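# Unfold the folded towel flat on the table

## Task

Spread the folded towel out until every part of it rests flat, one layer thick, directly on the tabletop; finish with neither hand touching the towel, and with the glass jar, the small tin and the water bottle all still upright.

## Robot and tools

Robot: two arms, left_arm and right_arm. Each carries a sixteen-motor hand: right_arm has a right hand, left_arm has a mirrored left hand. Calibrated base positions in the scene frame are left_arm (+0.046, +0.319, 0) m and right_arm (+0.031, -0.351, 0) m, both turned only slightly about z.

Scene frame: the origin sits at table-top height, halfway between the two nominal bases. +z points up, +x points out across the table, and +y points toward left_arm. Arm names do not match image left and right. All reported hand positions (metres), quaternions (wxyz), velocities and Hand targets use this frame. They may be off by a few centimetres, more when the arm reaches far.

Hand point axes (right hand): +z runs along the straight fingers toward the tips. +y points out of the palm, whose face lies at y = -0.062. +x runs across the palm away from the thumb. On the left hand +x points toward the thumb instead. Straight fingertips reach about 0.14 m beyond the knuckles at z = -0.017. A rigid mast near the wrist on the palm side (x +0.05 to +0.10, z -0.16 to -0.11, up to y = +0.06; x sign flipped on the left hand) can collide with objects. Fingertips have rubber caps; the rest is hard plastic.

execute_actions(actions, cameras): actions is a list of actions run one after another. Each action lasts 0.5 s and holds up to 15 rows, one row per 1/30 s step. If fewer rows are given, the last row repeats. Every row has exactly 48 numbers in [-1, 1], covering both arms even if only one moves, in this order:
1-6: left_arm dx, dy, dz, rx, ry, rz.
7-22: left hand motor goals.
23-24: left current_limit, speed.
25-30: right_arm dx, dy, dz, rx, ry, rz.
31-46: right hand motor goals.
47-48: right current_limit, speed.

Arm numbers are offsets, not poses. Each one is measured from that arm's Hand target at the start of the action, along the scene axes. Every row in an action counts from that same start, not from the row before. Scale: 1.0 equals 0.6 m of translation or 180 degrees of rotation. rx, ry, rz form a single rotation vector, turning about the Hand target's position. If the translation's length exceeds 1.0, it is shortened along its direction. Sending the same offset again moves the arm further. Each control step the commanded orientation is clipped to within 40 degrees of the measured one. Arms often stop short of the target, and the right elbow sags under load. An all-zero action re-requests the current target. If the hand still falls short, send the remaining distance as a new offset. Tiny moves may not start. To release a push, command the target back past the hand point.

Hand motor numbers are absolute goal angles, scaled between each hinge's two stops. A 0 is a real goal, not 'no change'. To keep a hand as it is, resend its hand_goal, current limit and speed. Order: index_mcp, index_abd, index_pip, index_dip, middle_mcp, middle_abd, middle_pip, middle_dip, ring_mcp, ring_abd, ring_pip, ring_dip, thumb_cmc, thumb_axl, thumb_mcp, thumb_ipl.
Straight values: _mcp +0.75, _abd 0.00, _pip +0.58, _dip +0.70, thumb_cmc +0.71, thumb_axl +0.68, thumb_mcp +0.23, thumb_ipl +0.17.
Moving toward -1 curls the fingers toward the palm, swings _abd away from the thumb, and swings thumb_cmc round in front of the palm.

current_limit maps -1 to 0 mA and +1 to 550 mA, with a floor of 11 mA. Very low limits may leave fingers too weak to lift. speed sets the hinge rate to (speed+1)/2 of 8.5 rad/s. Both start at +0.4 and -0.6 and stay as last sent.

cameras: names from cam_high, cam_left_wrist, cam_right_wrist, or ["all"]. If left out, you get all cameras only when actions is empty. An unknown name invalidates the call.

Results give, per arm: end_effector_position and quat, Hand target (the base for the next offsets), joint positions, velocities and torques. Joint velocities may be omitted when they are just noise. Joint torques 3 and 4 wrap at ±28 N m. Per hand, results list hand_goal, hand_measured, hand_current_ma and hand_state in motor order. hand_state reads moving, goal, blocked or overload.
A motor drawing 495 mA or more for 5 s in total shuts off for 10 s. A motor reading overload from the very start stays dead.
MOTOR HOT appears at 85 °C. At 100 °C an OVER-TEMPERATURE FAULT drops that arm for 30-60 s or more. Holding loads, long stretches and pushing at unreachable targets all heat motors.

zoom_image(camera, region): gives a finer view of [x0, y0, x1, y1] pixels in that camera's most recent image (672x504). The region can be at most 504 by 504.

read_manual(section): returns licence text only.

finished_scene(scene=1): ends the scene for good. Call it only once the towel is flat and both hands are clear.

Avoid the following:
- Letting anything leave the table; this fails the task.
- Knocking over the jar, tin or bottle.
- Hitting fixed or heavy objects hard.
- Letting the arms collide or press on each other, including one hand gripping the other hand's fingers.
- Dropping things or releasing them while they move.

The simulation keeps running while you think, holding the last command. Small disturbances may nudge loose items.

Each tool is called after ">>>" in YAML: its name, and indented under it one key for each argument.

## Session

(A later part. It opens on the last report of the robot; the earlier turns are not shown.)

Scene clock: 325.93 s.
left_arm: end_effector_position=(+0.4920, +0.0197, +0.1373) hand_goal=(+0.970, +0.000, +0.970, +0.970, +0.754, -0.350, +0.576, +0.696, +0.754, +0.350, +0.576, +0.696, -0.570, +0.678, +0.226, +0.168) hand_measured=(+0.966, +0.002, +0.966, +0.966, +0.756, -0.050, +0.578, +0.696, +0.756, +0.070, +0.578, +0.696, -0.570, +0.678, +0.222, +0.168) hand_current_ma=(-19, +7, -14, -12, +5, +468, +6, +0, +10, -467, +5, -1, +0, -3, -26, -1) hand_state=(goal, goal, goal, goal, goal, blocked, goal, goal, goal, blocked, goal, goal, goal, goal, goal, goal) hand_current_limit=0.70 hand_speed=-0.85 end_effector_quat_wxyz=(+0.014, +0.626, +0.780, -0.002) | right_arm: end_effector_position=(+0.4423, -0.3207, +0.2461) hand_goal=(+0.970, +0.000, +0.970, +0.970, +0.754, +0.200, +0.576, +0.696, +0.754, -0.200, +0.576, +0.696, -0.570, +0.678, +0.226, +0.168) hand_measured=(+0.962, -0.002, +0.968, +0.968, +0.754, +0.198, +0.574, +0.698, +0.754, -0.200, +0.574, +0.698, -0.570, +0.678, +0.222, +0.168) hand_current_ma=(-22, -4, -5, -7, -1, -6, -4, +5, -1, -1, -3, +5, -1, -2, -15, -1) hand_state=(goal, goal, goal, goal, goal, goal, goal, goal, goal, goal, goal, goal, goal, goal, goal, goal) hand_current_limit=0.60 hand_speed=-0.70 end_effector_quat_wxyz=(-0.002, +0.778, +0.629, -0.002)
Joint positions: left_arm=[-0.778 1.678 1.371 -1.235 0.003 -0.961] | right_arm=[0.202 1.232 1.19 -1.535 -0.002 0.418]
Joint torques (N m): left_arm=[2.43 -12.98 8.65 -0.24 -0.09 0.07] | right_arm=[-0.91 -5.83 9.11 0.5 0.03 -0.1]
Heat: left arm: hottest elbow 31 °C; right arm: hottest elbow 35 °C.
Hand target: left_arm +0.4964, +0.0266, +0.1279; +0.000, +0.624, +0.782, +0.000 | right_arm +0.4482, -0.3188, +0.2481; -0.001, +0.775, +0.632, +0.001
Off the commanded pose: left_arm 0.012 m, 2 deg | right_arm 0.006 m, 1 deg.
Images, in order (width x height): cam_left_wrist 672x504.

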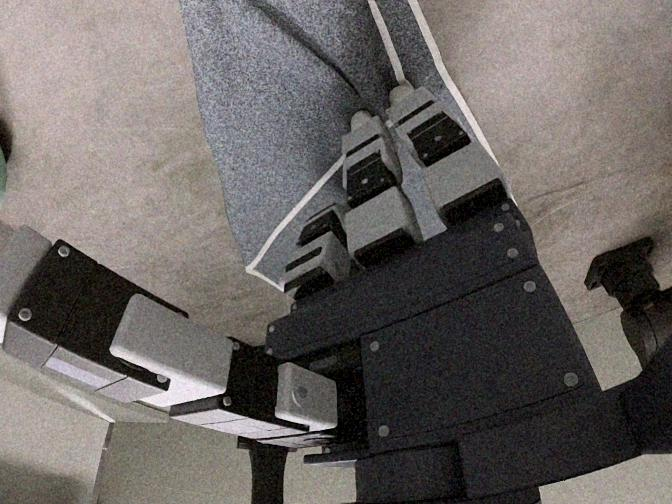

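>>> execute_actions:
  actions:
    - [[0.01,0.01,0.1,0,0,0,0.97,0,0.97,0.97,0.754,-0.35,0.576,0.696,0.754,0.35,0.576,0.696,-0.571,0.678,0.226,0.168,0.6,-0.85,0,0,0,0,0,0,0.97,0,0.97,0.97,0.754,0.2,0.576,0.696,0.754,-0.2,0.576,0.696,-0.571,0.678,0.226,0.168,0.6,-0.7]]
  cameras: ["all"]

>>> zoom_image:
  camera: "cam_high"
  region: [220, 110, 470, 300]

Scene clock: 327.77 s.
left_arm: end_effector_position=(+0.4923, +0.0341, +0.1756) hand_goal=(+0.970, +0.000, +0.970, +0.970, +0.754, -0.350, +0.576, +0.696, +0.754, +0.350, +0.576, +0.696, -0.570, +0.678, +0.226, +0.168) hand_measured=(+0.964, +0.002, +0.966, +0.966, +0.752, -0.064, +0.576, +0.696, +0.754, +0.082, +0.576, +0.696, -0.570, +0.678, +0.222, +0.168) hand_current_ma=(-26, +5, -14, -12, -11, +440, +0, +0, -1, -440, +2, -1, +0, -3, -26, -1) hand_state=(goal, goal, goal, goal, goal, blocked, goal, goal, goal, blocked, goal, goal, goal, goal, goal, goal) hand_current_limit=0.60 hand_speed=-0.85 end_effector_quat_wxyz=(-0.010, +0.624, +0.781, +0.000) | right_arm: end_effector_position=(+0.4423, -0.3207, +0.2461) hand_goal=(+0.970, +0.000, +0.970, +0.970, +0.754, +0.200, +0.576, +0.696, +0.754, -0.200, +0.576, +0.696, -0.570, +0.678, +0.226, +0.168) hand_measured=(+0.962, -0.002, +0.968, +0.968, +0.754, +0.198, +0.574, +0.698, +0.754, -0.200, +0.574, +0.698, -0.570, +0.678, +0.222, +0.168) hand_current_ma=(-22, -4, -5, -7, -1, -6, -4, +5, -1, -1, -3, +5, -1, -2, -15, -1) hand_state=(goal, goal, goal, goal, goal, goal, goal, goal, goal, goal, goal, goal, goal, goal, goal, goal) hand_current_limit=0.60 hand_speed=-0.70 end_effector_quat_wxyz=(-0.002, +0.778, +0.629, -0.002)
Joint positions: left_arm=[-0.757 1.66 1.455 -1.386 0.002 -0.945] | right_arm=[0.202 1.232 1.19 -1.535 -0.002 0.418]
Joint torques (N m): left_arm=[2.14 -14.33 10.95 -0.38 -0.04 0.08] | right_arm=[-0.5 -6.3 9.25 0.32 0.04 -0.15]
Heat: left arm: hottest elbow 32 °C; right arm: hottest elbow 35 °C.
Hand target: left_arm +0.5023, +0.0325, +0.1878; +0.000, +0.624, +0.782, +0.000 | right_arm +0.4482, -0.3188, +0.2481; -0.001, +0.775, +0.632, +0.001
Off the commanded pose: left_arm 0.016 m, 1 deg | right_arm 0.006 m, 1 deg.

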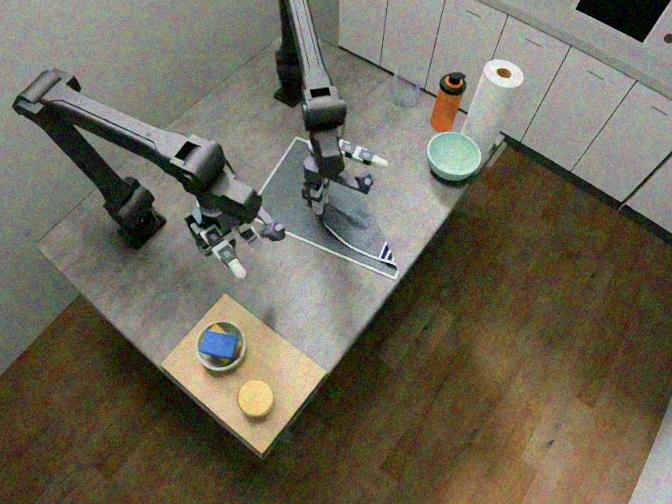

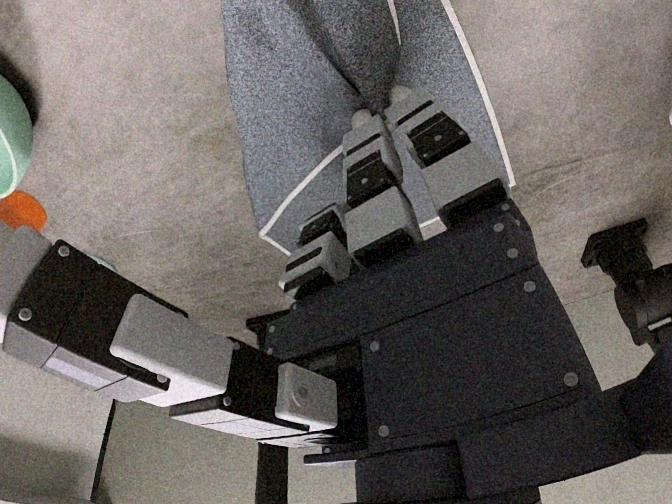

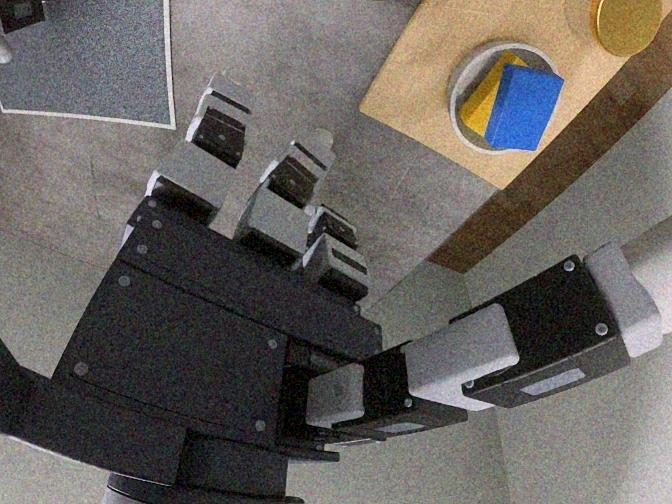

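Scaled by 2.016.

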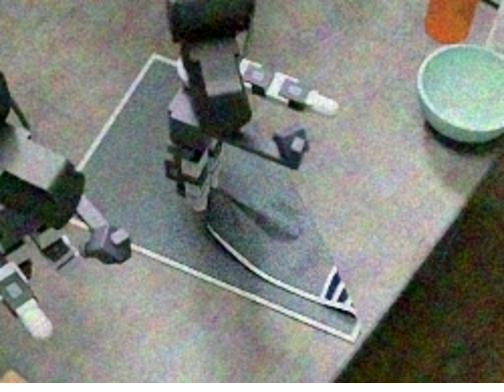

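>>> execute_actions:
  actions:
    - [[0.022,0.139,0.104,0,0,0.086,0.97,0,0.97,0.97,0.754,-0.35,0.576,0.696,0.754,0.35,0.576,0.696,-0.571,0.678,0.226,0.168,0.6,-0.85,0,0,0,0,0,0,0.97,0,0.97,0.97,0.754,0.2,0.576,0.696,0.754,-0.2,0.576,0.696,-0.571,0.678,0.226,0.168,0.6,-0.7]]
    - [[0.022,0.136,0.017,0,0,0.122,0.97,0,0.97,0.97,0.754,-0.35,0.576,0.696,0.754,0.35,0.576,0.696,-0.571,0.678,0.226,0.168,0.6,-0.85,0,0,0,0,0,0,0.97,0,0.97,0.97,0.754,0.2,0.576,0.696,0.754,-0.2,0.576,0.696,-0.571,0.678,0.226,0.168,0.6,-0.7]]
  cameras: ["all"]

>>> zoom_image:
  camera: "cam_high"
  region: [220, 110, 470, 300]

Scene clock: 331.47 s.
left_arm: end_effector_position=(+0.5212, +0.2075, +0.2531) hand_goal=(+0.970, +0.000, +0.970, +0.970, +0.754, -0.350, +0.576, +0.696, +0.754, +0.350, +0.576, +0.696, -0.570, +0.678, +0.226, +0.168) hand_measured=(+0.964, +0.000, +0.966, +0.966, +0.752, -0.064, +0.576, +0.696, +0.754, +0.082, +0.576, +0.696, -0.572, +0.678, +0.222, +0.168) hand_current_ma=(-27, +2, -14, -12, -9, +440, -1, +0, +3, -440, +2, -1, -7, -3, -26, -1) hand_state=(goal, goal, goal, goal, goal, blocked, goal, goal, goal, blocked, goal, goal, goal, goal, goal, goal) hand_current_limit=0.60 hand_speed=-0.85 end_effector_quat_wxyz=(-0.006, +0.340, +0.941, +0.001) | right_arm: end_effector_position=(+0.4423, -0.3207, +0.2461) hand_goal=(+0.970, +0.000, +0.970, +0.970, +0.754, +0.200, +0.576, +0.696, +0.754, -0.200, +0.576, +0.696, -0.570, +0.678, +0.226, +0.168) hand_measured=(+0.962, -0.002, +0.968, +0.968, +0.754, +0.198, +0.574, +0.698, +0.754, -0.200, +0.574, +0.698, -0.570, +0.678, +0.222, +0.168) hand_current_ma=(-22, -4, -5, -7, -1, -6, -4, +5, -1, -1, -3, +5, -1, -2, -15, -1) hand_state=(goal, goal, goal, goal, goal, goal, goal, goal, goal, goal, goal, goal, goal, goal, goal, goal) hand_current_limit=0.60 hand_speed=-0.70 end_effector_quat_wxyz=(-0.002, +0.778, +0.629, -0.002)
Joint positions: left_arm=[-0.446 1.596 1.579 -1.565 0 -1.289] | right_arm=[0.202 1.232 1.19 -1.535 -0.002 0.418]
Joint torques (N m): left_arm=[0.15 -12.28 11.78 -0.36 0.04 -0.15] | right_arm=[-0.15 -6.36 9.24 0.5 0.08 -0.17]
Heat: left arm: hottest elbow 32 °C; right arm: hottest elbow 35 °C.
Hand target: left_arm +0.5287, +0.1976, +0.2605; +0.000, +0.340, +0.940, +0.000 | right_arm +0.4482, -0.3188, +0.2481; -0.001, +0.775, +0.632, +0.001
Off the commanded pose: left_arm 0.014 m, 1 deg | right_arm 0.006 m, 1 deg.

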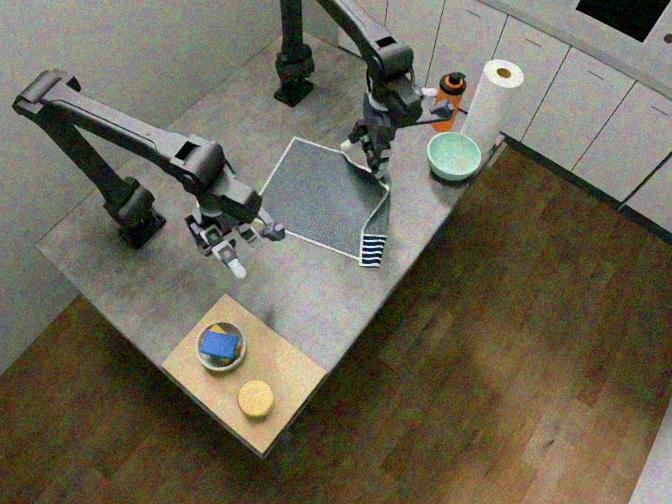

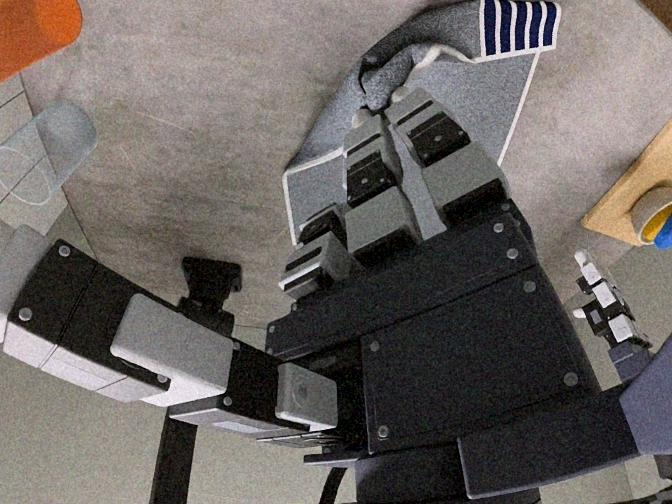

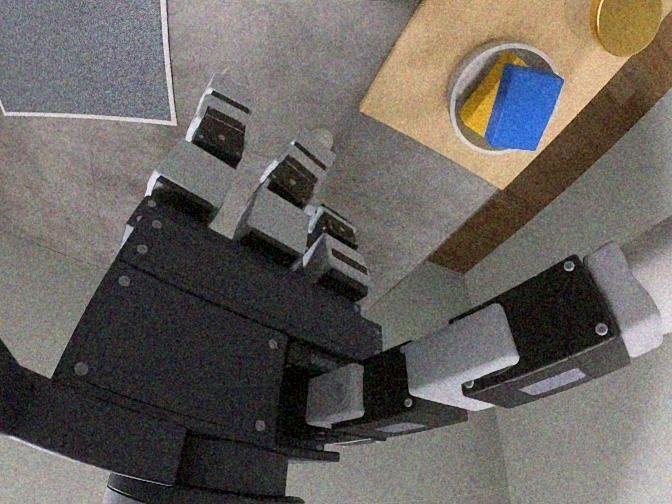

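Scaled by 2.016.

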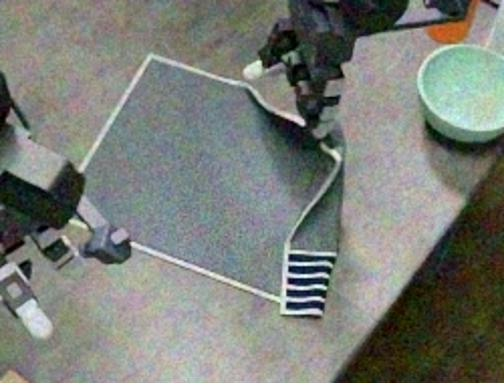

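>>> execute_actions:
  actions:
    - [[0,0,0,0,0,0,0.97,0,0.97,0.97,0.754,-0.35,0.576,0.696,0.754,0.35,0.576,0.696,-0.571,0.678,0.226,0.168,0.6,-0.85,-0.06,0.14,0,0,0,0,0.97,0,0.97,0.97,0.754,0.2,0.576,0.696,0.754,-0.2,0.576,0.696,-0.571,0.678,0.226,0.168,0.6,-0.7]]
    - [[0,0,0,0,0,0,0.97,0,0.97,0.97,0.754,-0.35,0.576,0.696,0.754,0.35,0.576,0.696,-0.571,0.678,0.226,0.168,0.6,-0.85,-0.079,0.158,-0.05,0,0,0,0.97,0,0.97,0.97,0.754,0.2,0.576,0.696,0.754,-0.2,0.576,0.696,-0.571,0.678,0.226,0.168,0.6,-0.7]]
    - [[0,0,0,0,0,0,0.97,0,0.97,0.97,0.754,-0.35,0.576,0.696,0.754,0.35,0.576,0.696,-0.571,0.678,0.226,0.168,0.6,-0.85,0,0,-0.105,0,0,0,0.97,0,0.97,0.97,0.754,0.2,0.576,0.696,0.754,-0.2,0.576,0.696,-0.571,0.678,0.226,0.168,0.6,-0.7]]
    - [[0,0,0,0,0,0,0.97,0,0.97,0.97,0.754,-0.35,0.576,0.696,0.754,0.35,0.576,0.696,-0.571,0.678,0.226,0.168,0.6,-0.85,0,0,-0.065,0,0,0,0.97,0,0.97,0.97,0.754,0.2,0.576,0.696,0.754,-0.2,0.576,0.696,-0.571,0.678,0.226,0.168,0.6,-0.7]]
  cameras: ["all"]

Scene clock: 338.37 s.
left_arm: end_effector_position=(+0.5211, +0.2076, +0.2532) hand_goal=(+0.970, +0.000, +0.970, +0.970, +0.754, -0.350, +0.576, +0.696, +0.754, +0.350, +0.576, +0.696, -0.570, +0.678, +0.226, +0.168) hand_measured=(+0.964, +0.000, +0.966, +0.966, +0.752, -0.064, +0.576, +0.696, +0.754, +0.082, +0.576, +0.696, -0.572, +0.678, +0.222, +0.168) hand_current_ma=(-27, +2, -14, -12, -9, +440, -1, +0, +3, -440, +2, -1, -7, -3, -26, -1) hand_state=(goal, goal, goal, goal, goal, blocked, goal, goal, goal, blocked, goal, goal, goal, goal, goal, goal) hand_current_limit=0.60 hand_speed=-0.85 end_effector_quat_wxyz=(-0.006, +0.339, +0.941, +0.001) | right_arm: end_effector_position=(+0.3669, -0.1360, +0.1313) hand_goal=(+0.970, +0.000, +0.970, +0.970, +0.754, +0.200, +0.576, +0.696, +0.754, -0.200, +0.576, +0.696, -0.570, +0.678, +0.226, +0.168) hand_measured=(+0.966, +0.000, +0.968, +0.968, +0.754, +0.210, +0.576, +0.696, +0.754, -0.200, +0.576, +0.696, -0.570, +0.678, +0.222, +0.168) hand_current_ma=(-12, +1, -4, -7, +2, +29, +1, +2, +2, +0, +1, +1, -2, -2, -17, -1) hand_state=(goal, goal, goal, goal, goal, goal, goal, goal, goal, goal, goal, goal, goal, goal, goal, goal) hand_current_limit=0.60 hand_speed=-0.70 end_effector_quat_wxyz=(-0.003, +0.771, +0.636, +0.014)
Joint positions: left_arm=[-0.446 1.596 1.579 -1.565 0 -1.29] | right_arm=[0.773 1.328 0.963 -1.179 -0.004 0.97]
Joint torques (N m): left_arm=[0.15 -12.16 11.81 -0.39 0.04 -0.14] | right_arm=[-0.79 -6.01 6.15 0.65 0.22 -0.03]
Heat: left arm: hottest elbow 33 °C; right arm: hottest elbow 35 °C.
Hand target: left_arm +0.5287, +0.1976, +0.2605; +0.000, +0.340, +0.940, +0.000 | right_arm +0.3648, -0.1400, +0.1161; -0.001, +0.775, +0.632, +0.001
Off the commanded pose: left_arm 0.015 m, 1 deg | right_arm 0.016 m, 2 deg.

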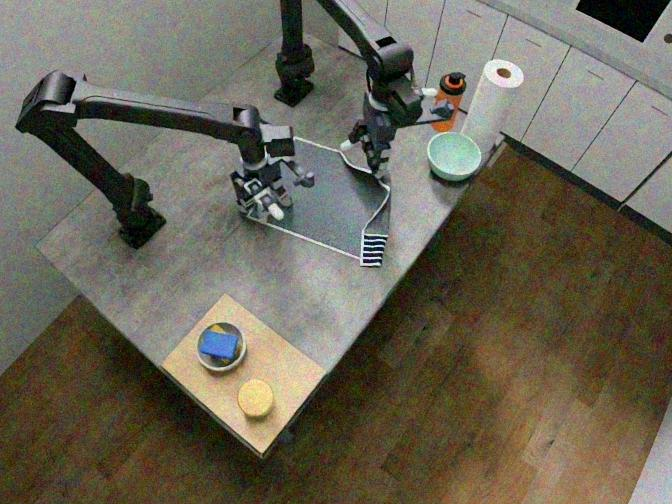

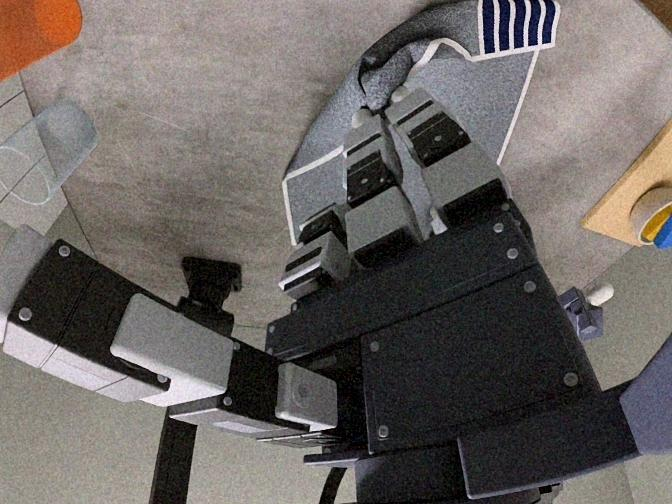

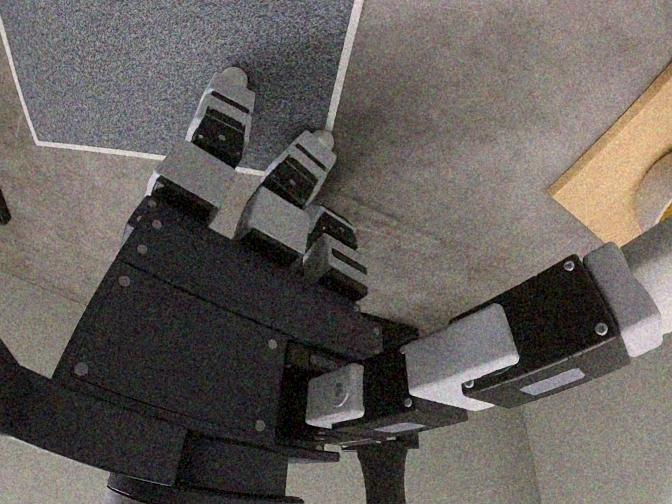

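>>> execute_actions:
  actions:
    - [[0,0,0,0,0,0,0.97,0,0.97,0.97,0.754,-0.35,0.576,0.696,0.754,0.35,0.576,0.696,-0.571,0.678,0.226,0.168,0.6,-0.85,-0.1,0.03,0,0,0,0,0.97,0,0.97,0.97,0.754,0.2,0.576,0.696,0.754,-0.2,0.576,0.696,-0.571,0.678,0.226,0.168,0.6,-0.7]]
  cameras: ["all"]

>>> zoom_image:
  camera: "cam_high"
  region: [220, 110, 470, 300]

Scene clock: 340.33 s.
left_arm: end_effector_position=(+0.5211, +0.2076, +0.2532) hand_goal=(+0.970, +0.000, +0.970, +0.970, +0.754, -0.350, +0.576, +0.696, +0.754, +0.350, +0.576, +0.696, -0.570, +0.678, +0.226, +0.168) hand_measured=(+0.964, +0.000, +0.966, +0.966, +0.752, -0.064, +0.576, +0.696, +0.754, +0.082, +0.576, +0.696, -0.572, +0.678, +0.222, +0.168) hand_current_ma=(-27, +2, -14, -12, -7, +440, -1, +0, +3, -440, +2, -1, -7, -3, -26, -1) hand_state=(goal, goal, goal, goal, goal, blocked, goal, goal, goal, blocked, goal, goal, goal, goal, goal, goal) hand_current_limit=0.60 hand_speed=-0.85 end_effector_quat_wxyz=(-0.006, +0.339, +0.941, +0.001) | right_arm: end_effector_position=(+0.3096, -0.1130, +0.1308) hand_goal=(+0.970, +0.000, +0.970, +0.970, +0.754, +0.200, +0.576, +0.696, +0.754, -0.200, +0.576, +0.696, -0.570, +0.678, +0.226, +0.168) hand_measured=(+0.964, +0.000, +0.968, +0.968, +0.730, +0.214, +0.562, +0.690, +0.744, -0.200, +0.570, +0.690, -0.570, +0.678, +0.222, +0.168) hand_current_ma=(-16, +1, -4, -7, -85, +37, -43, -20, -33, +0, -19, -14, -1, -2, -17, -1) hand_state=(goal, goal, goal, goal, blocked, goal, goal, goal, goal, goal, goal, goal, goal, goal, goal, goal) hand_current_limit=0.60 hand_speed=-0.70 end_effector_quat_wxyz=(-0.002, +0.769, +0.639, +0.019)
Joint positions: left_arm=[-0.446 1.596 1.579 -1.565 0 -1.29] | right_arm=[0.944 1.266 0.905 -1.171 0.005 1.134]
Joint torques (N m): left_arm=[0.15 -12.22 11.78 -0.36 0.03 -0.14] | right_arm=[-1.61 -4.95 6.05 0.28 -0.13 0.01]
Heat: left arm: hottest elbow 33 °C; right arm: hottest elbow 35 °C.
Hand target: left_arm +0.5287, +0.1976, +0.2605; +0.000, +0.340, +0.940, +0.000 | right_arm +0.3047, -0.1220, +0.1161; -0.001, +0.775, +0.632, +0.001
Off the commanded pose: left_arm 0.015 m, 1 deg | right_arm 0.018 m, 2 deg.

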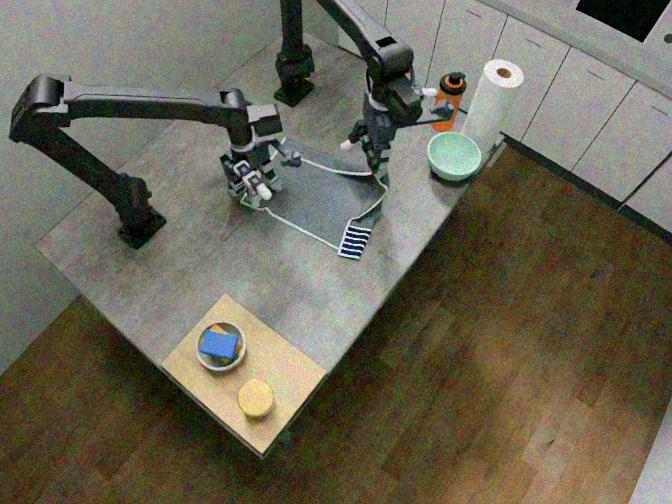

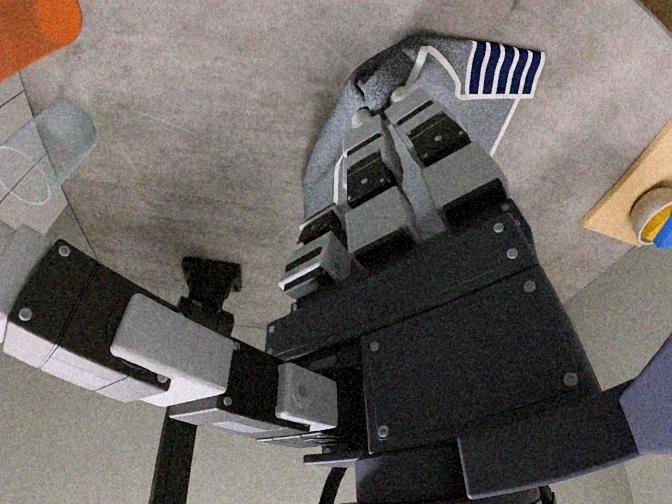

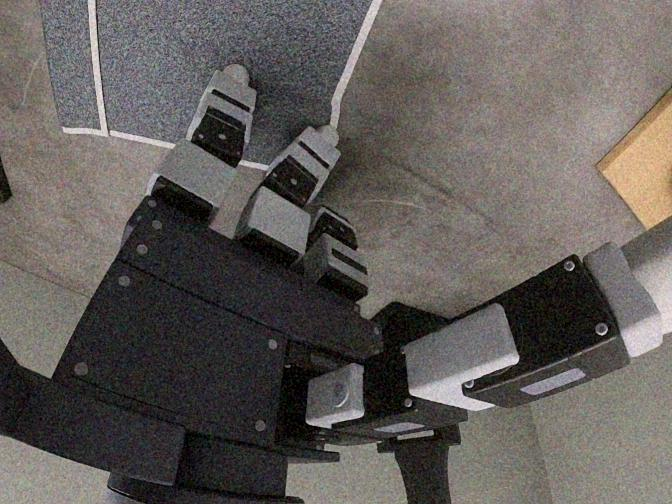

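Scaled by 2.016.

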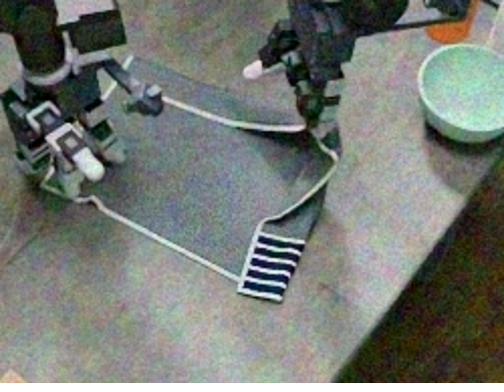

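>>> execute_actions:
  actions:
    - [[0.013,0.1,0.016,0,0,0.1,0.97,0,0.97,0.97,0.754,-0.35,0.576,0.696,0.754,0.35,0.576,0.696,-0.571,0.678,0.226,0.168,0.6,-0.85,0,0,0,0,0,0,0.97,0,0.97,0.97,0.754,0.2,0.576,0.696,0.754,-0.2,0.576,0.696,-0.571,0.678,0.226,0.168,0.6,-0.7]]
    - [[0.042,0.045,-0.05,0,0,0.094,0.97,0,0.97,0.97,0.754,-0.35,0.576,0.696,0.754,0.35,0.576,0.696,-0.571,0.678,0.226,0.168,0.6,-0.85,0,0,0,0,0,0,0.97,0,0.97,0.97,0.754,0.2,0.576,0.696,0.754,-0.2,0.576,0.696,-0.571,0.678,0.226,0.168,0.6,-0.7]]
  cameras: ["all"]

>>> zoom_image:
  camera: "cam_high"
  region: [220, 110, 470, 300]

Scene clock: 344.03 s.
left_arm: end_effector_position=(+0.5509, +0.2847, +0.2219) hand_goal=(+0.970, +0.000, +0.970, +0.970, +0.754, -0.350, +0.576, +0.696, +0.754, +0.350, +0.576, +0.696, -0.570, +0.678, +0.226, +0.168) hand_measured=(+0.964, +0.000, +0.966, +0.966, +0.760, -0.082, +0.580, +0.698, +0.758, +0.102, +0.578, +0.696, -0.570, +0.678, +0.222, +0.168) hand_current_ma=(-24, +2, -14, -12, +29, +440, +19, +8, +14, -440, +5, +0, -2, -3, -26, -1) hand_state=(goal, goal, goal, goal, goal, blocked, goal, goal, goal, blocked, goal, goal, goal, goal, goal, goal) hand_current_limit=0.60 hand_speed=-0.85 end_effector_quat_wxyz=(-0.026, +0.049, +0.998, +0.002) | right_arm: end_effector_position=(+0.3095, -0.1131, +0.1308) hand_goal=(+0.970, +0.000, +0.970, +0.970, +0.754, +0.200, +0.576, +0.696, +0.754, -0.200, +0.576, +0.696, -0.570, +0.678, +0.226, +0.168) hand_measured=(+0.964, +0.000, +0.968, +0.968, +0.730, +0.212, +0.562, +0.690, +0.744, -0.202, +0.570, +0.692, -0.570, +0.678, +0.222, +0.168) hand_current_ma=(-16, +1, -4, -7, -85, +35, -43, -20, -32, -4, -18, -13, -1, -2, -17, -1) hand_state=(goal, goal, goal, goal, blocked, goal, goal, goal, goal, goal, goal, goal, goal, goal, goal, goal) hand_current_limit=0.60 hand_speed=-0.70 end_effector_quat_wxyz=(-0.003, +0.770, +0.638, +0.019)
Joint positions: left_arm=[-0.261 1.773 1.721 -1.569 0.006 -1.699] | right_arm=[0.944 1.266 0.905 -1.171 0.005 1.136]
Joint torques (N m): left_arm=[1.38 -16.85 11.67 0.08 -0.19 -0.16] | right_arm=[-1.32 -4.84 5.89 0.44 -0.12 0.03]
Heat: left arm: hottest elbow 34 °C; right arm: hottest elbow 35 °C.
Hand target: left_arm +0.5617, +0.2845, +0.2402; +0.000, +0.042, +0.999, +0.000 | right_arm +0.3047, -0.1220, +0.1161; -0.001, +0.775, +0.632, +0.001
Off the commanded pose: left_arm 0.021 m, 3 deg | right_arm 0.018 m, 2 deg.

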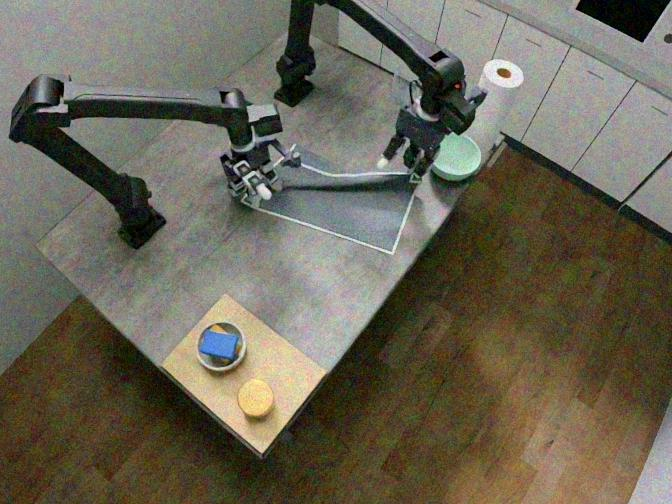

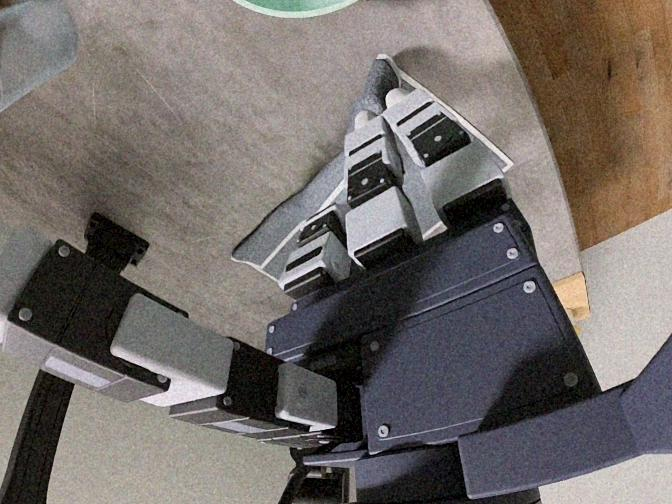

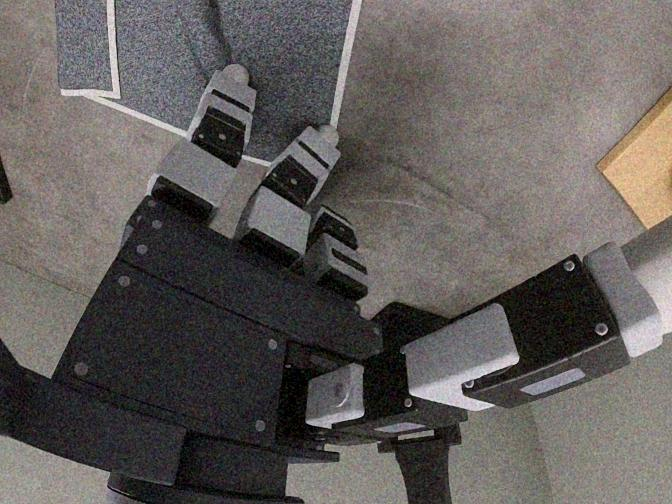

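Scaled by 2.016.

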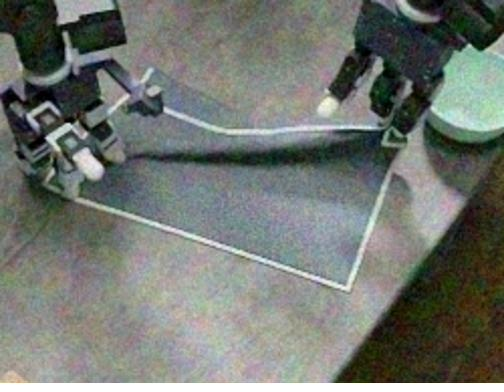

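>>> execute_actions:
  actions:
    - [[0.015,0,-0.1,0,0,0,0.97,0,0.97,0.97,0.754,-0.35,0.576,0.696,0.754,0.35,0.576,0.696,-0.571,0.678,0.226,0.168,0.6,-0.85,0,0,0,0,0,0,0.97,0,0.97,0.97,0.754,0.2,0.576,0.696,0.754,-0.2,0.576,0.696,-0.571,0.678,0.226,0.168,0.6,-0.7]]
    - [[0.01,0,-0.08,0,0,0,0.97,0,0.97,0.97,0.754,-0.35,0.576,0.696,0.754,0.35,0.576,0.696,-0.571,0.678,0.226,0.168,0.6,-0.85,0,0,0,0,0,0,0.97,0,0.97,0.97,0.754,0.2,0.576,0.696,0.754,-0.2,0.576,0.696,-0.571,0.678,0.226,0.168,0.6,-0.7]]
  cameras: ["all"]

>>> zoom_image:
  camera: "cam_high"
  region: [220, 110, 470, 300]

Scene clock: 346.27 s.
left_arm: end_effector_position=(+0.5715, +0.2799, +0.1397) hand_goal=(+0.970, +0.000, +0.970, +0.970, +0.754, -0.350, +0.576, +0.696, +0.754, +0.350, +0.576, +0.696, -0.570, +0.678, +0.226, +0.168) hand_measured=(+0.964, +0.002, +0.966, +0.966, +0.770, -0.082, +0.586, +0.700, +0.754, +0.106, +0.576, +0.696, -0.570, +0.678, +0.222, +0.168) hand_current_ma=(-24, +4, -14, -12, +77, +440, +39, +18, +0, -440, +3, +0, -2, -3, -23, -1) hand_state=(goal, goal, goal, goal, goal, blocked, goal, goal, goal, blocked, goal, goal, goal, goal, goal, goal) hand_current_limit=0.60 hand_speed=-0.85 end_effector_quat_wxyz=(-0.002, +0.049, +0.999, -0.003) | right_arm: end_effector_position=(+0.3095, -0.1132, +0.1308) hand_goal=(+0.970, +0.000, +0.970, +0.970, +0.754, +0.200, +0.576, +0.696, +0.754, -0.200, +0.576, +0.696, -0.570, +0.678, +0.226, +0.168) hand_measured=(+0.964, +0.000, +0.968, +0.968, +0.730, +0.212, +0.562, +0.690, +0.744, -0.202, +0.570, +0.692, -0.570, +0.678, +0.222, +0.168) hand_current_ma=(-16, +1, -4, -7, -85, +34, -43, -20, -32, -6, -18, -13, -1, -2, -17, -1) hand_state=(goal, goal, goal, goal, blocked, goal, goal, goal, goal, goal, goal, goal, goal, goal, goal, goal) hand_current_limit=0.60 hand_speed=-0.70 end_effector_quat_wxyz=(-0.003, +0.770, +0.638, +0.019)
Joint positions: left_arm=[-0.261 1.829 1.587 -1.331 0.006 -1.699] | right_arm=[0.944 1.266 0.905 -1.171 0.005 1.137]
Joint torques (N m): left_arm=[1.96 -15.62 8.49 0.83 -0.23 -0.08] | right_arm=[-0.97 -5.66 5.91 0.42 -0.11 0.04]
Heat: left arm: hottest elbow 34 °C; right arm: hottest elbow 34 °C.
Hand target: left_arm +0.5768, +0.2845, +0.1322; +0.001, +0.042, +0.999, +0.000 | right_arm +0.3047, -0.1220, +0.1161; -0.001, +0.775, +0.632, +0.001
Off the commanded pose: left_arm 0.010 m, 1 deg | right_arm 0.018 m, 2 deg.

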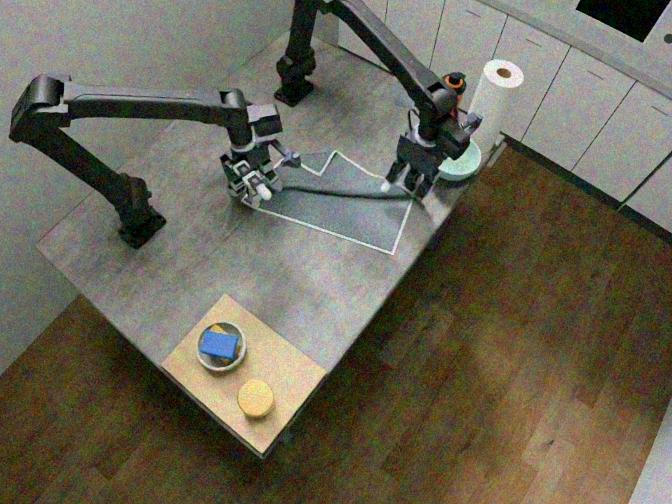

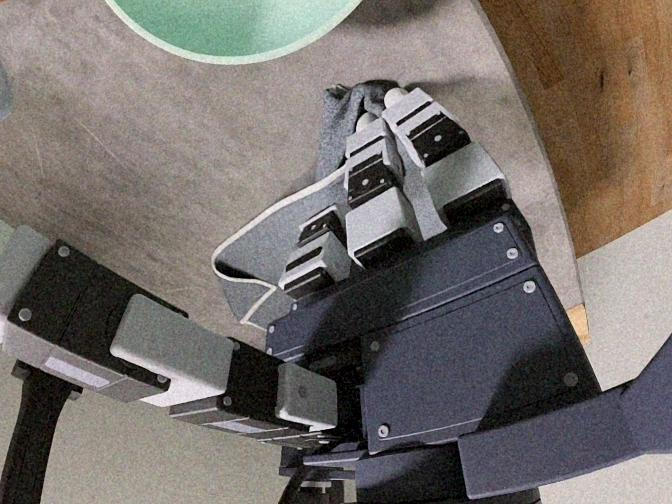

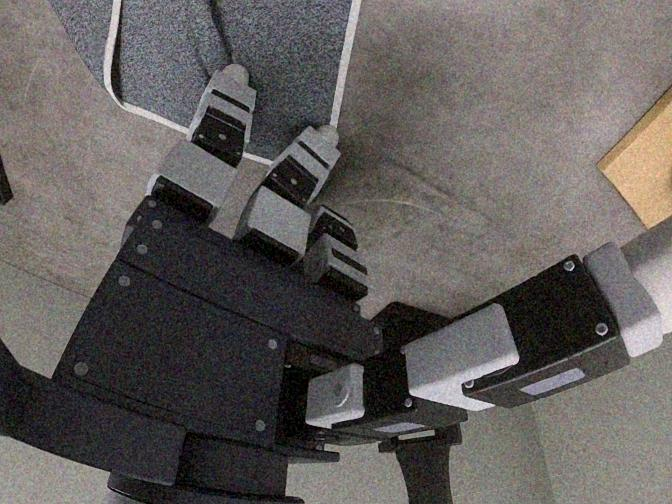

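Scaled by 2.016.

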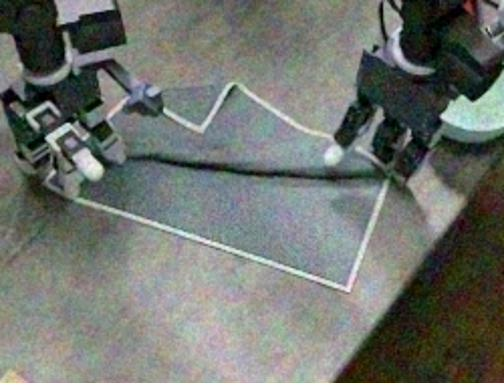

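>>> execute_actions:
  actions:
    - [[0,0,-0.01,0,0,0,0.97,0,0.97,0.97,0.754,0.1,0.576,0.696,0.754,-0.1,0.576,0.696,-0.571,0.678,0.226,0.168,0.6,-0.75,0,0,0.02,0,0,0,0.97,0,0.97,0.97,0.754,0.2,0.576,0.696,0.754,-0.2,0.576,0.696,-0.571,0.678,0.226,0.168,0.6,-0.7]]
    - [[0,0,0.03,0,0,0,0.97,0,0.97,0.97,0.754,0.2,0.576,0.696,0.754,-0.2,0.576,0.696,-0.571,0.678,0.226,0.168,0.6,-0.7,0,0,0.08,0,0,0,0.97,0,0.97,0.97,0.754,0.2,0.576,0.696,0.754,-0.2,0.576,0.696,-0.571,0.678,0.226,0.168,0.6,-0.7]]
    - [[0,0,0.14,0,0,0,0.97,0,0.97,0.97,0.754,0.2,0.576,0.696,0.754,-0.2,0.576,0.696,-0.571,0.678,0.226,0.168,0.6,-0.7,0,0,0.06,0,0,0,0.97,0,0.97,0.97,0.754,0.2,0.576,0.696,0.754,-0.2,0.576,0.696,-0.571,0.678,0.226,0.168,0.6,-0.7]]
    - [[-0.1,0.06,0.03,0,0,-0.1,0.97,0,0.97,0.97,0.754,0.2,0.576,0.696,0.754,-0.2,0.576,0.696,-0.571,0.678,0.226,0.168,0.6,-0.7,0,-0.13,0,0,0,0,0.97,0,0.97,0.97,0.754,0.2,0.576,0.696,0.754,-0.2,0.576,0.696,-0.571,0.678,0.226,0.168,0.6,-0.7]]
  cameras: ["all"]

>>> zoom_image:
  camera: "cam_high"
  region: [220, 110, 470, 300]

Scene clock: 350.00 s.
left_arm: end_effector_position=(+0.5061, +0.3182, +0.2465) hand_goal=(+0.970, +0.000, +0.970, +0.970, +0.754, +0.200, +0.576, +0.696, +0.754, -0.200, +0.576, +0.696, -0.570, +0.678, +0.226, +0.168) hand_measured=(+0.966, -0.002, +0.966, +0.966, +0.754, +0.198, +0.578, +0.698, +0.752, -0.200, +0.576, +0.696, -0.570, +0.678, +0.222, +0.168) hand_current_ma=(-18, -4, -13, -12, +2, -9, +8, +12, -10, +1, -3, +0, -2, -3, -25, -2) hand_state=(goal, goal, goal, goal, goal, goal, goal, goal, goal, goal, goal, goal, goal, goal, goal, goal) hand_current_limit=0.60 hand_speed=-0.70 end_effector_quat_wxyz=(-0.006, +0.198, +0.980, +0.001) | right_arm: end_effector_position=(+0.3056, -0.2035, +0.2133) hand_goal=(+0.970, +0.000, +0.970, +0.970, +0.754, +0.200, +0.576, +0.696, +0.754, -0.200, +0.576, +0.696, -0.570, +0.678, +0.226, +0.168) hand_measured=(+0.964, +0.000, +0.968, +0.968, +0.752, +0.198, +0.574, +0.694, +0.752, -0.200, +0.574, +0.694, -0.570, +0.678, +0.222, +0.168) hand_current_ma=(-16, -2, -4, -7, -4, -3, -7, -7, -3, -1, -5, -7, +0, -2, -17, -1) hand_state=(goal, goal, goal, goal, goal, goal, goal, goal, goal, goal, goal, goal, goal, goal, goal, goal) hand_current_limit=0.60 hand_speed=-0.70 end_effector_quat_wxyz=(+0.000, +0.780, +0.625, +0.007)
Joint positions: left_arm=[-0.229 1.54 1.495 -1.537 -0.002 -1.366] | right_arm=[0.76 1.037 0.956 -1.477 0 0.985]
Joint torques (N m): left_arm=[2.08 -11.46 10.02 0.55 0.1 0.08] | right_arm=[0.03 -3.72 8.94 -0.1 0.05 -0.14]
Heat: left arm: hottest elbow 33 °C; right arm: hottest elbow 35 °C.
Hand target: left_arm +0.5168, +0.3206, +0.2461; +0.000, +0.198, +0.980, +0.000 | right_arm +0.3048, -0.1999, +0.2122; -0.001, +0.775, +0.632, +0.001
Off the commanded pose: left_arm 0.011 m, 1 deg | right_arm 0.004 m, 1 deg.

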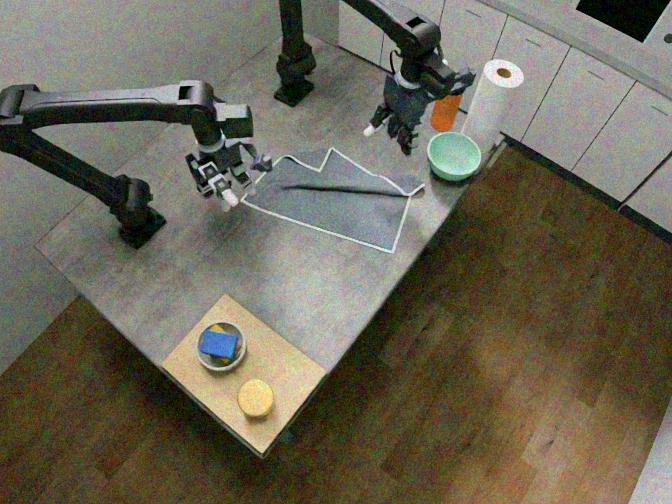

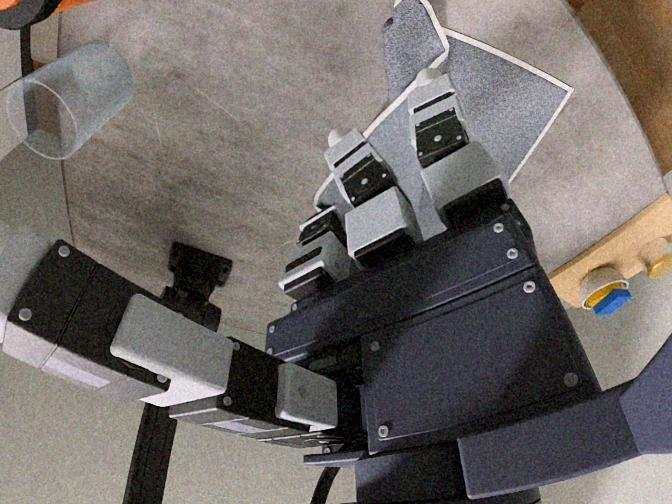

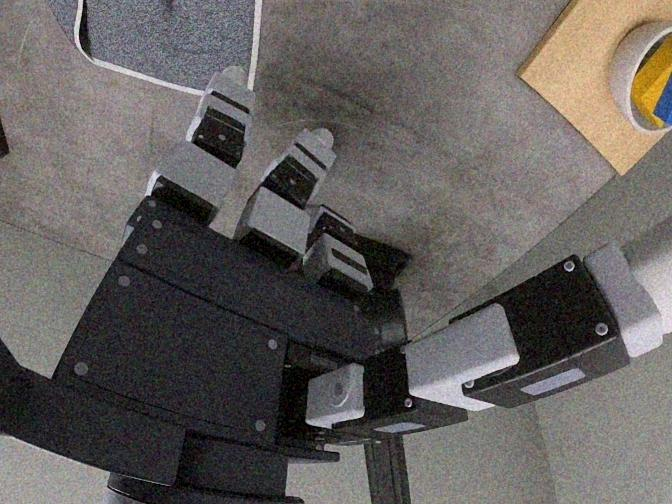

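Scaled by 2.016.

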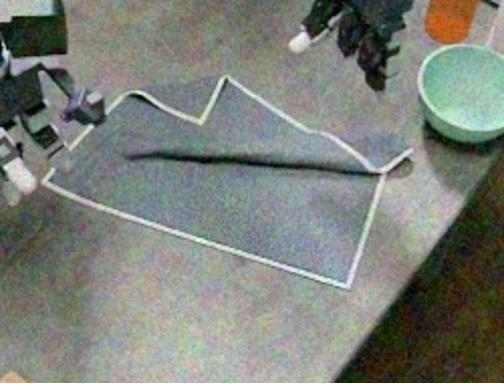

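>>> execute_actions:
  actions:
    - [[0,0,0,0,0,0,0.97,0,0.97,0.97,0.754,0.2,0.576,0.696,0.754,-0.2,0.576,0.696,-0.571,0.678,0.226,0.168,0.6,-0.7,-0.01,0.15,0.05,0,0,0.15,0.97,0,0.97,0.97,0.754,0.1,0.576,0.696,0.754,-0.1,0.576,0.696,-0.571,0.678,0.226,0.168,0.6,-0.7]]
    - [[0,0,0,0,0,0,0.97,0,0.97,0.97,0.754,0.2,0.576,0.696,0.754,-0.2,0.576,0.696,-0.571,0.678,0.226,0.168,0.6,-0.7,-0.01,0.17,0,0,0,0.16,0.97,0,0.97,0.97,0.754,0.1,0.576,0.696,0.754,-0.1,0.576,0.696,-0.571,0.678,0.226,0.168,0.6,-0.7]]
    - [[0,0,0,0,0,0,0.97,0,0.97,0.97,0.754,0.2,0.576,0.696,0.754,-0.2,0.576,0.696,-0.571,0.678,0.226,0.168,0.6,-0.7,-0.01,0.17,0,0,0,0.16,0.97,0,0.97,0.97,0.754,0.1,0.576,0.696,0.754,-0.1,0.576,0.696,-0.571,0.678,0.226,0.168,0.6,-0.7]]
    - [[0,0,0,0,0,0,0.97,0,0.97,0.97,0.754,0.2,0.576,0.696,0.754,-0.2,0.576,0.696,-0.571,0.678,0.226,0.168,0.6,-0.7,-0.013,0.16,0,0,0,0.16,0.97,0,0.97,0.97,0.754,0.1,0.576,0.696,0.754,-0.1,0.576,0.696,-0.571,0.678,0.226,0.168,0.6,-0.7]]
  cameras: ["all"]

Scene clock: 358.67 s.
left_arm: end_effector_position=(+0.5061, +0.3182, +0.2465) hand_goal=(+0.970, +0.000, +0.970, +0.970, +0.754, +0.200, +0.576, +0.696, +0.754, -0.200, +0.576, +0.696, -0.570, +0.678, +0.226, +0.168) hand_measured=(+0.966, -0.002, +0.966, +0.966, +0.754, +0.198, +0.578, +0.698, +0.752, -0.200, +0.576, +0.696, -0.570, +0.678, +0.222, +0.168) hand_current_ma=(-18, -4, -13, -12, +2, -9, +8, +12, -10, +1, -3, +0, -2, -3, -25, -2) hand_state=(goal, goal, goal, goal, goal, goal, goal, goal, goal, goal, goal, goal, goal, goal, goal, goal) hand_current_limit=0.60 hand_speed=-0.70 end_effector_quat_wxyz=(-0.006, +0.198, +0.980, +0.001) | right_arm: end_effector_position=(+0.2739, +0.1778, +0.2158) hand_goal=(+0.970, +0.000, +0.970, +0.970, +0.754, +0.100, +0.576, +0.696, +0.754, -0.100, +0.576, +0.696, -0.570, +0.678, +0.226, +0.168) hand_measured=(+0.964, +0.000, +0.968, +0.968, +0.752, +0.100, +0.574, +0.694, +0.752, -0.100, +0.576, +0.694, -0.568, +0.678, +0.222, +0.168) hand_current_ma=(-15, -1, -4, -7, -6, +0, -2, -7, -4, +0, -2, -6, +4, -2, -18, -1) hand_state=(goal, goal, goal, goal, goal, goal, goal, goal, goal, goal, goal, goal, goal, goal, goal, goal) hand_current_limit=0.60 hand_speed=-0.70 end_effector_quat_wxyz=(-0.013, -0.098, +0.995, -0.021)
Joint positions: left_arm=[-0.229 1.54 1.495 -1.537 -0.002 -1.365] | right_arm=[1.074 1.684 1.599 -1.536 0.002 -0.687]
Joint torques (N m): left_arm=[2.14 -11.46 10.07 0.57 0.11 0.07] | right_arm=[-0.62 -14.27 12.42 -0.31 -0.09 -0.15]
Heat: left arm: hottest elbow 34 °C; right arm: hottest elbow 35 °C.
Hand target: left_arm +0.5168, +0.3207, +0.2461; +0.000, +0.198, +0.980, +0.000 | right_arm +0.2790, +0.1899, +0.2420; -0.002, -0.103, +0.995, -0.001
Off the commanded pose: left_arm 0.011 m, 1 deg | right_arm 0.029 m, 3 deg.

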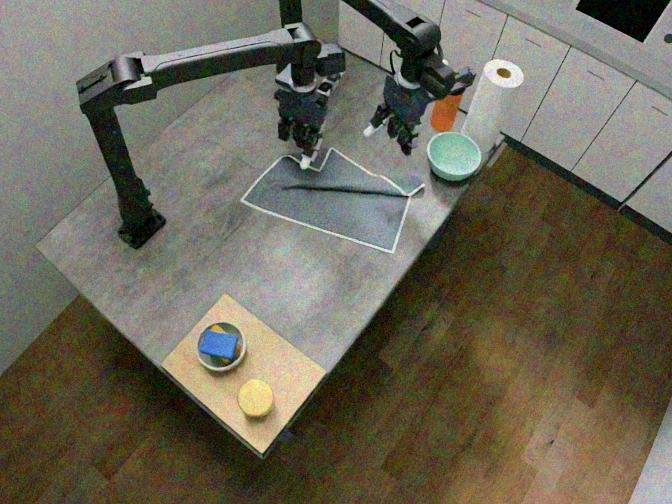

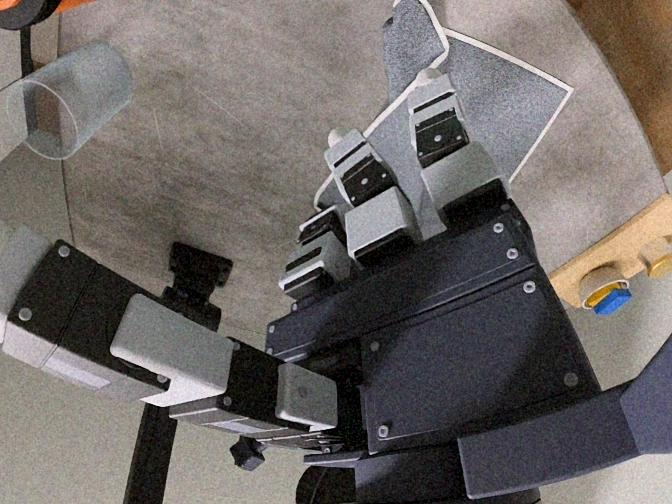

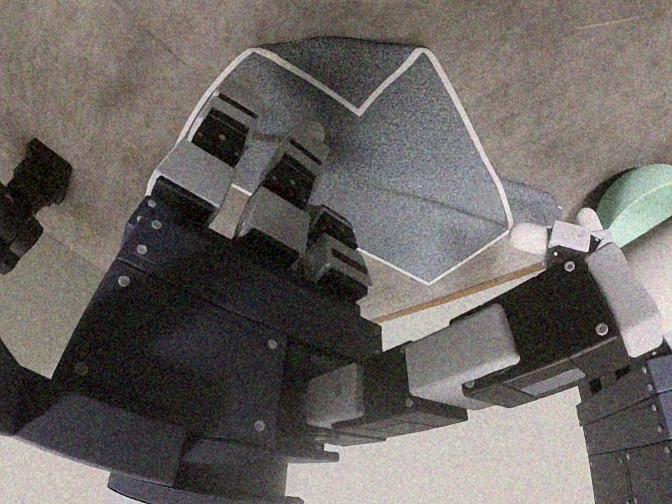

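>>> execute_actions:
  actions:
    - [[0,0,0,0,0,0,0.97,0,0.97,0.97,0.754,0.2,0.576,0.696,0.754,-0.2,0.576,0.696,-0.571,0.678,0.226,0.168,0.6,-0.7,0.0275,0.041,-0.1,0,0,0.048,0.97,0,0.97,0.97,0.754,0.1,0.576,0.696,0.754,-0.1,0.576,0.696,-0.571,0.678,0.226,0.168,0.6,-0.7]]
  cameras: ["cam_right_wrist"]

>>> zoom_image:
  camera: "cam_right_wrist"
  region: [180, 20, 480, 240]

Scene clock: 361.17 s.
left_arm: end_effector_position=(+0.5061, +0.3182, +0.2465) hand_goal=(+0.970, +0.000, +0.970, +0.970, +0.754, +0.200, +0.576, +0.696, +0.754, -0.200, +0.576, +0.696, -0.570, +0.678, +0.226, +0.168) hand_measured=(+0.966, -0.002, +0.966, +0.966, +0.754, +0.198, +0.578, +0.698, +0.752, -0.200, +0.576, +0.696, -0.570, +0.678, +0.222, +0.168) hand_current_ma=(-18, -4, -13, -12, +2, -9, +8, +12, -10, +1, -3, +0, -2, -3, -25, -2) hand_state=(goal, goal, goal, goal, goal, goal, goal, goal, goal, goal, goal, goal, goal, goal, goal, goal) hand_current_limit=0.60 hand_speed=-0.70 end_effector_quat_wxyz=(-0.006, +0.198, +0.980, +0.001) | right_arm: end_effector_position=(+0.2865, +0.2016, +0.1555) hand_goal=(+0.970, +0.000, +0.970, +0.970, +0.754, +0.100, +0.576, +0.696, +0.754, -0.100, +0.576, +0.696, -0.570, +0.678, +0.226, +0.168) hand_measured=(+0.966, +0.000, +0.968, +0.968, +0.754, +0.100, +0.574, +0.694, +0.754, -0.100, +0.576, +0.694, -0.570, +0.678, +0.222, +0.168) hand_current_ma=(-11, -1, -4, -7, -2, +0, -2, -7, -1, +0, -2, -6, +1, -2, -18, -1) hand_state=(goal, goal, goal, goal, goal, goal, goal, goal, goal, goal, goal, goal, goal, goal, goal, goal) hand_current_limit=0.60 hand_speed=-0.70 end_effector_quat_wxyz=(-0.019, -0.175, +0.984, -0.025)
Joint positions: left_arm=[-0.229 1.54 1.495 -1.537 -0.002 -1.365] | right_arm=[1.052 1.804 1.603 -1.433 0.002 -0.866]
Joint torques (N m): left_arm=[2.14 -11.46 10.06 0.55 0.11 0.07] | right_arm=[-1.03 -16.09 11.4 -0.03 -0.11 -0.14]
Heat: left arm: hottest elbow 34 °C; right arm: hottest elbow 36 °C.
Hand target: left_arm +0.5168, +0.3207, +0.2461; +0.000, +0.198, +0.980, +0.000 | right_arm +0.2954, +0.2146, +0.1822; -0.001, -0.178, +0.984, -0.001
Off the commanded pose: left_arm 0.011 m, 1 deg | right_arm 0.031 m, 3 deg.
Images, in order (width x height): cam_right_wrist 672x504.

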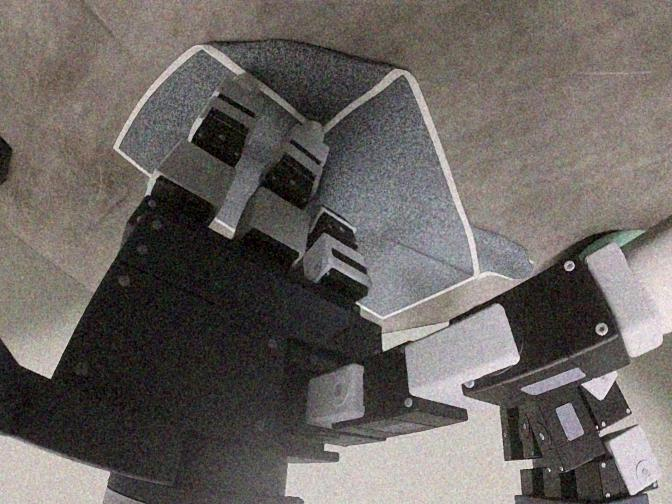

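Scaled by 1.680 from the camera's 672x504 image, which has a finer 960x720 frame.

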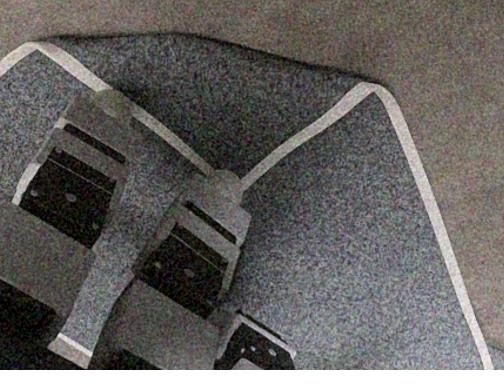

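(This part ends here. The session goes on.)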